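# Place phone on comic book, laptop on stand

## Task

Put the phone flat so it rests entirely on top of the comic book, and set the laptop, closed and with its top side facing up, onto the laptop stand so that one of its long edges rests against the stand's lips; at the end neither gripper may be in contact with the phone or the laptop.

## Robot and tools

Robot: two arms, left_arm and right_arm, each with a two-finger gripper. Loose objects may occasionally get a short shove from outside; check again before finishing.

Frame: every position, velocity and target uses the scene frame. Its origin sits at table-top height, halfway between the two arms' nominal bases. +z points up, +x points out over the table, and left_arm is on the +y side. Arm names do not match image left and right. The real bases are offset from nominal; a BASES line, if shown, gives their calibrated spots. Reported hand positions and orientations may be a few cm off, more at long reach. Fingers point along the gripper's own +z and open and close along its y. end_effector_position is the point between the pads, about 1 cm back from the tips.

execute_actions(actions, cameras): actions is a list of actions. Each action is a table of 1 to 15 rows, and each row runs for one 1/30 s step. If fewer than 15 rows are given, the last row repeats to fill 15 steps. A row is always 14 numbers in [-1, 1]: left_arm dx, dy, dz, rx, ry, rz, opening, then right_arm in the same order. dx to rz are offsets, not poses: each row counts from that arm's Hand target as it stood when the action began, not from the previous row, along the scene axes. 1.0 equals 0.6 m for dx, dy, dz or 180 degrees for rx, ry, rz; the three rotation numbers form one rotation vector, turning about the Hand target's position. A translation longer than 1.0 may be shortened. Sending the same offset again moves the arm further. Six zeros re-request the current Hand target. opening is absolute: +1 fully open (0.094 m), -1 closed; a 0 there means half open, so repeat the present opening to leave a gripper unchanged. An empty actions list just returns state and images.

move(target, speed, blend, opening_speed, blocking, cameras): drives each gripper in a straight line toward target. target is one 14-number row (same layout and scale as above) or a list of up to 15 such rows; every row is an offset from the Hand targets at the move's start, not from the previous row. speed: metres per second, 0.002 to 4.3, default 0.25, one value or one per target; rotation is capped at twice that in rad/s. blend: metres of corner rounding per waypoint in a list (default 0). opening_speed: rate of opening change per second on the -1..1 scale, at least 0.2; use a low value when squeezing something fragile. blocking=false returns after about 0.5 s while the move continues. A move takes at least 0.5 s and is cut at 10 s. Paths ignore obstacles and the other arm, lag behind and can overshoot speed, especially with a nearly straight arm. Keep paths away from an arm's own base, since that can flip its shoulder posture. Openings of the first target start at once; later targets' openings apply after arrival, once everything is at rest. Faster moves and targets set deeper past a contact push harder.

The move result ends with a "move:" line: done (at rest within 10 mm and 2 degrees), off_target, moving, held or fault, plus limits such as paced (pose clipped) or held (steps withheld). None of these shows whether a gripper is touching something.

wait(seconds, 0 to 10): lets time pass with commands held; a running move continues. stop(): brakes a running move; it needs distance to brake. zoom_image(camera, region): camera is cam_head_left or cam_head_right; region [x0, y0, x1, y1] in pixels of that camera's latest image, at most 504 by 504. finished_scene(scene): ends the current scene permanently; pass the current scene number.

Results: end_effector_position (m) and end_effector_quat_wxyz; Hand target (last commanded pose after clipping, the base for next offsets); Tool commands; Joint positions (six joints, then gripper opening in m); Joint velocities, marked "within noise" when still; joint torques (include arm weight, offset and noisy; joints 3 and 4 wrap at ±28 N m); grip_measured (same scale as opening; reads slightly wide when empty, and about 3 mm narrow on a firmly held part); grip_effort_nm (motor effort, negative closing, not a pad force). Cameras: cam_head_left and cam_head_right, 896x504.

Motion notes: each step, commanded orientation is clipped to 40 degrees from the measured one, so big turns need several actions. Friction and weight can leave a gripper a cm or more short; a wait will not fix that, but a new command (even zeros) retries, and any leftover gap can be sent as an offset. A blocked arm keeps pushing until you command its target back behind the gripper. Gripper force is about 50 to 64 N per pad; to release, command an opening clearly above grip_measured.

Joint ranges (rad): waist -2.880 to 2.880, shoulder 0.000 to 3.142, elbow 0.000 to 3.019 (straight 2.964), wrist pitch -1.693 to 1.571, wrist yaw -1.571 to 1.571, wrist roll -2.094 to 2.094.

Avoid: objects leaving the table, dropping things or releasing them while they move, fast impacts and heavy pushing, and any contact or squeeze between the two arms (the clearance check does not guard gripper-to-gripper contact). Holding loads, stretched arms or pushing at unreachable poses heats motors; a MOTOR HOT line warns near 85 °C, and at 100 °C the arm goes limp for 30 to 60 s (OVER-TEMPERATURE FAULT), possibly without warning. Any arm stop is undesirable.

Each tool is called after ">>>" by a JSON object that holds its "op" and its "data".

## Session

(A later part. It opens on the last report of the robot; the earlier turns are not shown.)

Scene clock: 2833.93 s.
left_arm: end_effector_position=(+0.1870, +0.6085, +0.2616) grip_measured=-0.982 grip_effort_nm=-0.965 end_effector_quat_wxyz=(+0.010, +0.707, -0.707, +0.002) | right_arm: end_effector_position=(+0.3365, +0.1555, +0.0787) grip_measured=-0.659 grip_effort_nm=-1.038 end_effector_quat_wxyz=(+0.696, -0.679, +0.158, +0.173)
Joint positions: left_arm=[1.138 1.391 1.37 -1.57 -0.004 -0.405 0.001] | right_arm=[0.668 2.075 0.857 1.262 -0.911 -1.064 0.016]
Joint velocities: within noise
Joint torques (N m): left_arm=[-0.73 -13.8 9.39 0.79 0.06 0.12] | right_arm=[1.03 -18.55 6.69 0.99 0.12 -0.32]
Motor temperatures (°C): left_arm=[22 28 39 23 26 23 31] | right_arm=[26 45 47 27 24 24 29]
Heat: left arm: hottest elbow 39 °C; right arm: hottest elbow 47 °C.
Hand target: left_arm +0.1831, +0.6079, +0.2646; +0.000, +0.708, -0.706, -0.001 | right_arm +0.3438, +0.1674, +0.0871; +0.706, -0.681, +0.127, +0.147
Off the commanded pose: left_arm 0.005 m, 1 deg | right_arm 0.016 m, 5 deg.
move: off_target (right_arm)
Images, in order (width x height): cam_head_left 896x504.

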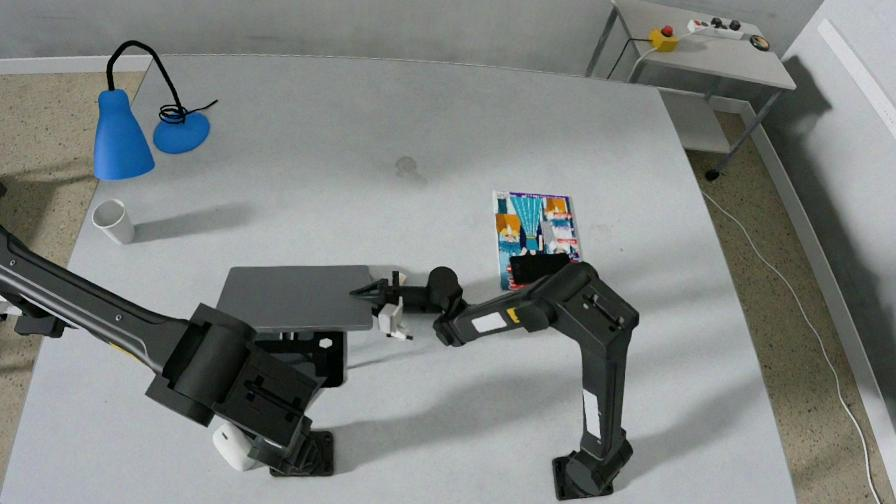

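>>> {"op": "move", "data": {"target": [0,0,0,0,0,0,-1,0,0,0,0,0,0,-0.3], "opening_speed": 0.3, "cameras": ["cam_head_left"]}}

>>> {"op": "zoom_image", "data": {"camera": "cam_head_left", "region": [200, 200, 440, 380]}}

Scene clock: 2839.10 s.
left_arm: end_effector_position=(+0.1870, +0.6085, +0.2616) grip_measured=-0.982 grip_effort_nm=-0.965 end_effector_quat_wxyz=(+0.010, +0.707, -0.707, +0.002) | right_arm: end_effector_position=(+0.3373, +0.1560, +0.0784) grip_measured=-0.302 grip_effort_nm=0.066 end_effector_quat_wxyz=(+0.699, -0.684, +0.140, +0.153)
Joint positions: left_arm=[1.138 1.391 1.37 -1.57 -0.004 -0.405 0.001] | right_arm=[0.668 2.075 0.859 1.257 -0.91 -1.12 0.033]
Joint velocities: within noise
Joint torques (N m): left_arm=[-0.97 -14.56 9.51 0.61 0.07 0.06] | right_arm=[1.08 -18.67 6.53 0.96 0.06 0.13]
Motor temperatures (°C): left_arm=[22 28 39 23 26 23 31] | right_arm=[26 45 47 27 24 24 29]
Heat: left arm: hottest elbow 39 °C; right arm: hottest elbow 47 °C.
Hand target: left_arm +0.1831, +0.6079, +0.2646; +0.000, +0.708, -0.706, -0.001 | right_arm +0.3438, +0.1674, +0.0870; +0.706, -0.681, +0.127, +0.147
Off the commanded pose: left_arm 0.005 m, 1 deg | right_arm 0.016 m, 2 deg.
move: off_target (right_arm)
Images, in order (width x height): cam_head_left 896x504.

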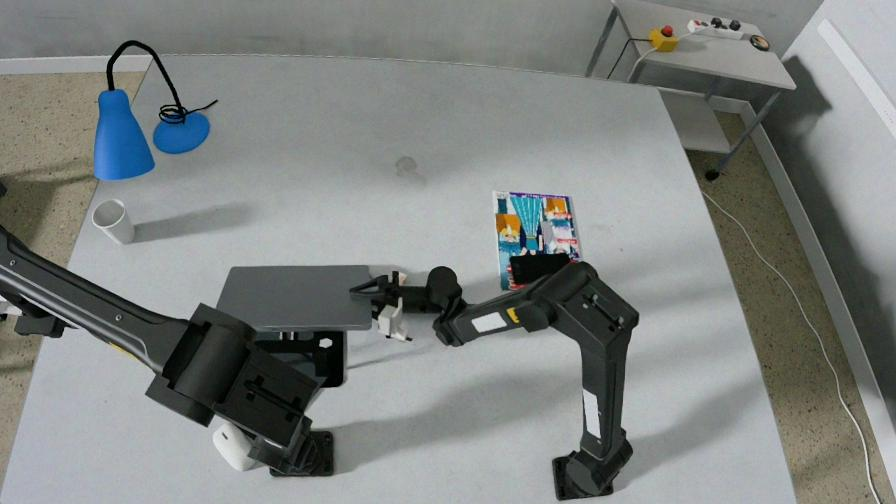

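Scaled by 2.100.

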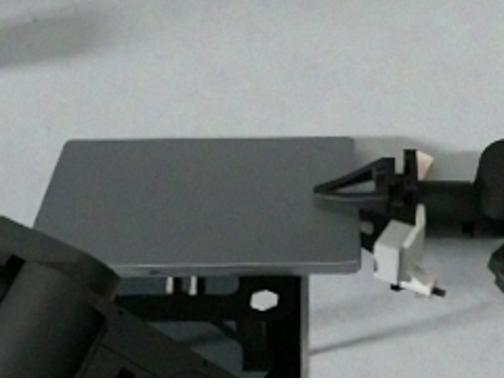

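>>> {"op": "move", "data": {"target": [0,0,0,0,0,0,-1,0,0,0.008,0,0.02,0,0.1], "opening_speed": 0.4, "cameras": ["cam_head_left"]}}

>>> {"op": "zoom_image", "data": {"camera": "cam_head_left", "region": [200, 200, 440, 380]}}

>>> {"op": "zoom_image", "data": {"camera": "cam_head_right", "region": [200, 200, 440, 380]}}

Scene clock: 2842.90 s.
left_arm: end_effector_position=(+0.1870, +0.6085, +0.2616) grip_measured=-0.982 grip_effort_nm=-0.969 end_effector_quat_wxyz=(+0.010, +0.707, -0.707, +0.002) | right_arm: end_effector_position=(+0.3410, +0.1585, +0.0864) grip_measured=+0.097 grip_effort_nm=0.095 end_effector_quat_wxyz=(+0.701, -0.677, +0.151, +0.164)
Joint positions: left_arm=[1.138 1.391 1.37 -1.57 -0.004 -0.405 0.001] | right_arm=[0.668 2.066 0.869 1.255 -0.906 -1.075 0.052]
Joint velocities: within noise
Joint torques (N m): left_arm=[-0.97 -14.56 9.44 0.85 0.05 0.12] | right_arm=[1.14 -19.02 5.81 0.75 0.05 0.31]
Motor temperatures (°C): left_arm=[22 28 39 23 26 23 31] | right_arm=[26 44 46 26 24 24 29]
Heat: left arm: hottest elbow 39 °C; right arm: hottest elbow 46 °C.
Hand target: left_arm +0.1831, +0.6079, +0.2646; +0.000, +0.708, -0.706, -0.001 | right_arm +0.3438, +0.1674, +0.0918; +0.702, -0.676, +0.149, +0.169
Off the commanded pose: left_arm 0.005 m, 1 deg | right_arm 0.011 m, 1 deg.
move: off_target (right_arm)
Images, in order (width x height): cam_head_left 896x504.

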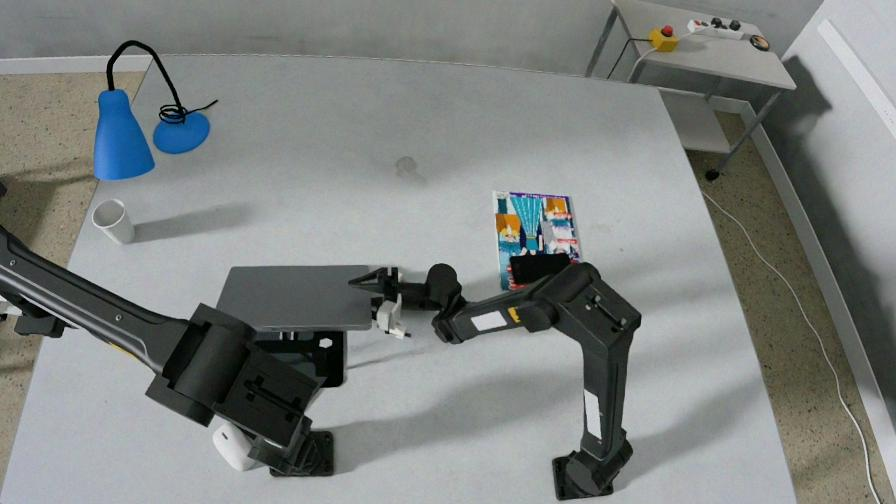

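Scaled by 2.100.

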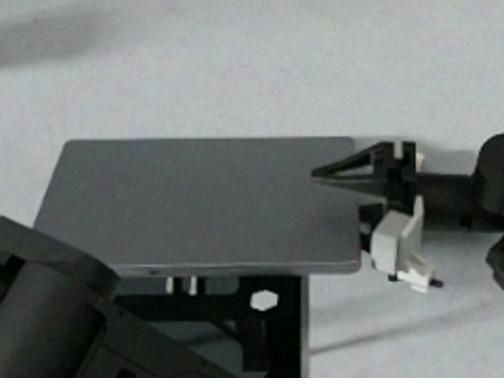

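This scene's latest camera images include none from cam_head_right. They are from: cam_head_left. cam_head_right's image comes with the result of a call that names it in "cameras".

>>> {"op": "move", "data": {"target": [[0,0,0,0,0,0,-1,0,-0.18,0,0,0,0,0.1],[0,0,0,0,0,0,-1,-0.05,-0.25,0.2,0,0,0,0.1]], "speed": 0.1}}

>>> {"op": "zoom_image", "data": {"camera": "cam_head_left", "region": [200, 200, 440, 380]}}

>>> {"op": "zoom_image", "data": {"camera": "cam_head_right", "region": [200, 200, 440, 380]}}

>>> {"op": "zoom_image", "data": {"camera": "cam_head_left", "region": [225, 250, 385, 290]}}

>>> {"op": "zoom_image", "data": {"camera": "cam_head_right", "region": [225, 250, 385, 290]}}

Scene clock: 2850.17 s.
left_arm: end_effector_position=(+0.1870, +0.6085, +0.2616) grip_measured=-0.982 grip_effort_nm=-0.969 end_effector_quat_wxyz=(+0.010, +0.707, -0.707, +0.002) | right_arm: end_effector_position=(+0.3143, +0.0239, +0.2115) grip_measured=+0.099 grip_effort_nm=0.066 end_effector_quat_wxyz=(+0.702, -0.676, +0.145, +0.173)
Joint positions: left_arm=[1.138 1.391 1.37 -1.57 -0.004 -0.405 0.001] | right_arm=[0.43 1.576 0.614 1.076 -1.163 -1.014 0.052]
Joint velocities: within noise
Joint torques (N m): left_arm=[-0.56 -13.92 9.46 0.79 0.09 0.1] | right_arm=[-0.44 -14.15 4.77 0.81 0 0.16]
Motor temperatures (°C): left_arm=[22 28 39 23 26 23 31] | right_arm=[26 44 46 26 24 24 28]
Heat: left arm: hottest elbow 39 °C; right arm: hottest elbow 46 °C.
Hand target: left_arm +0.1831, +0.6079, +0.2646; +0.000, +0.708, -0.706, -0.001 | right_arm +0.3138, +0.0173, +0.2117; +0.701, -0.676, +0.149, +0.169
Off the commanded pose: left_arm 0.005 m, 1 deg | right_arm 0.007 m, 1 deg.
move: done

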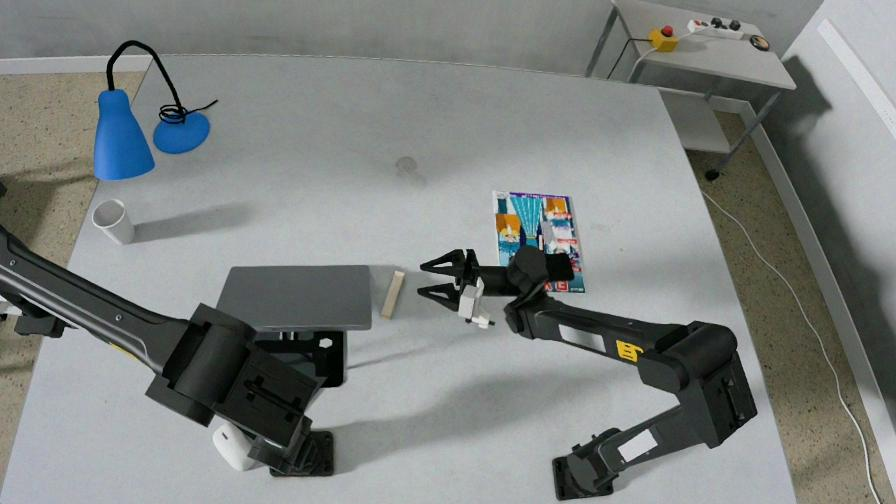

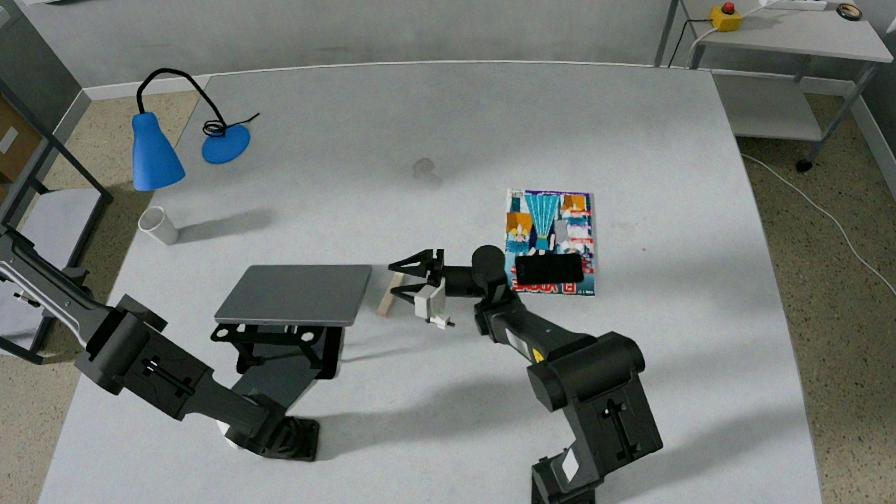

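Scaled by 2.100.

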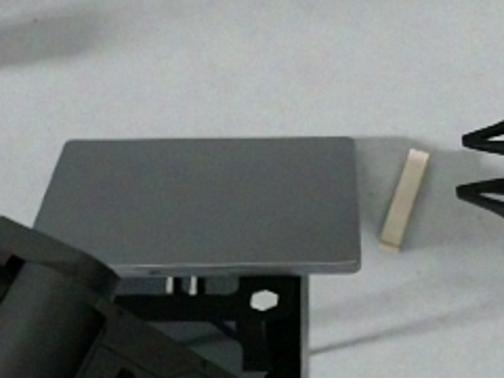

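Scaled by 2.100.

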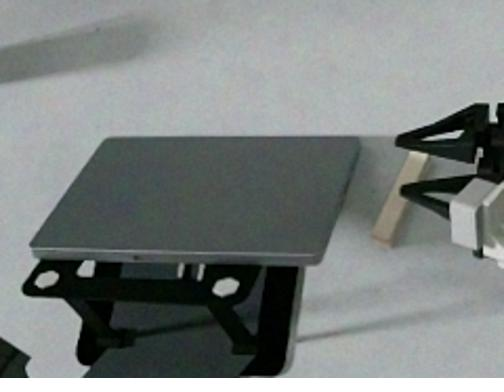

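Scaled by 3.150.

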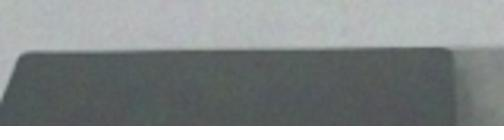

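Scaled by 3.150.

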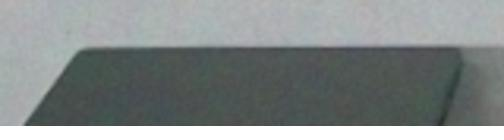

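>>> {"op": "finished_scene", "data": {"scene": 1}}

The scene is finished: the task was done.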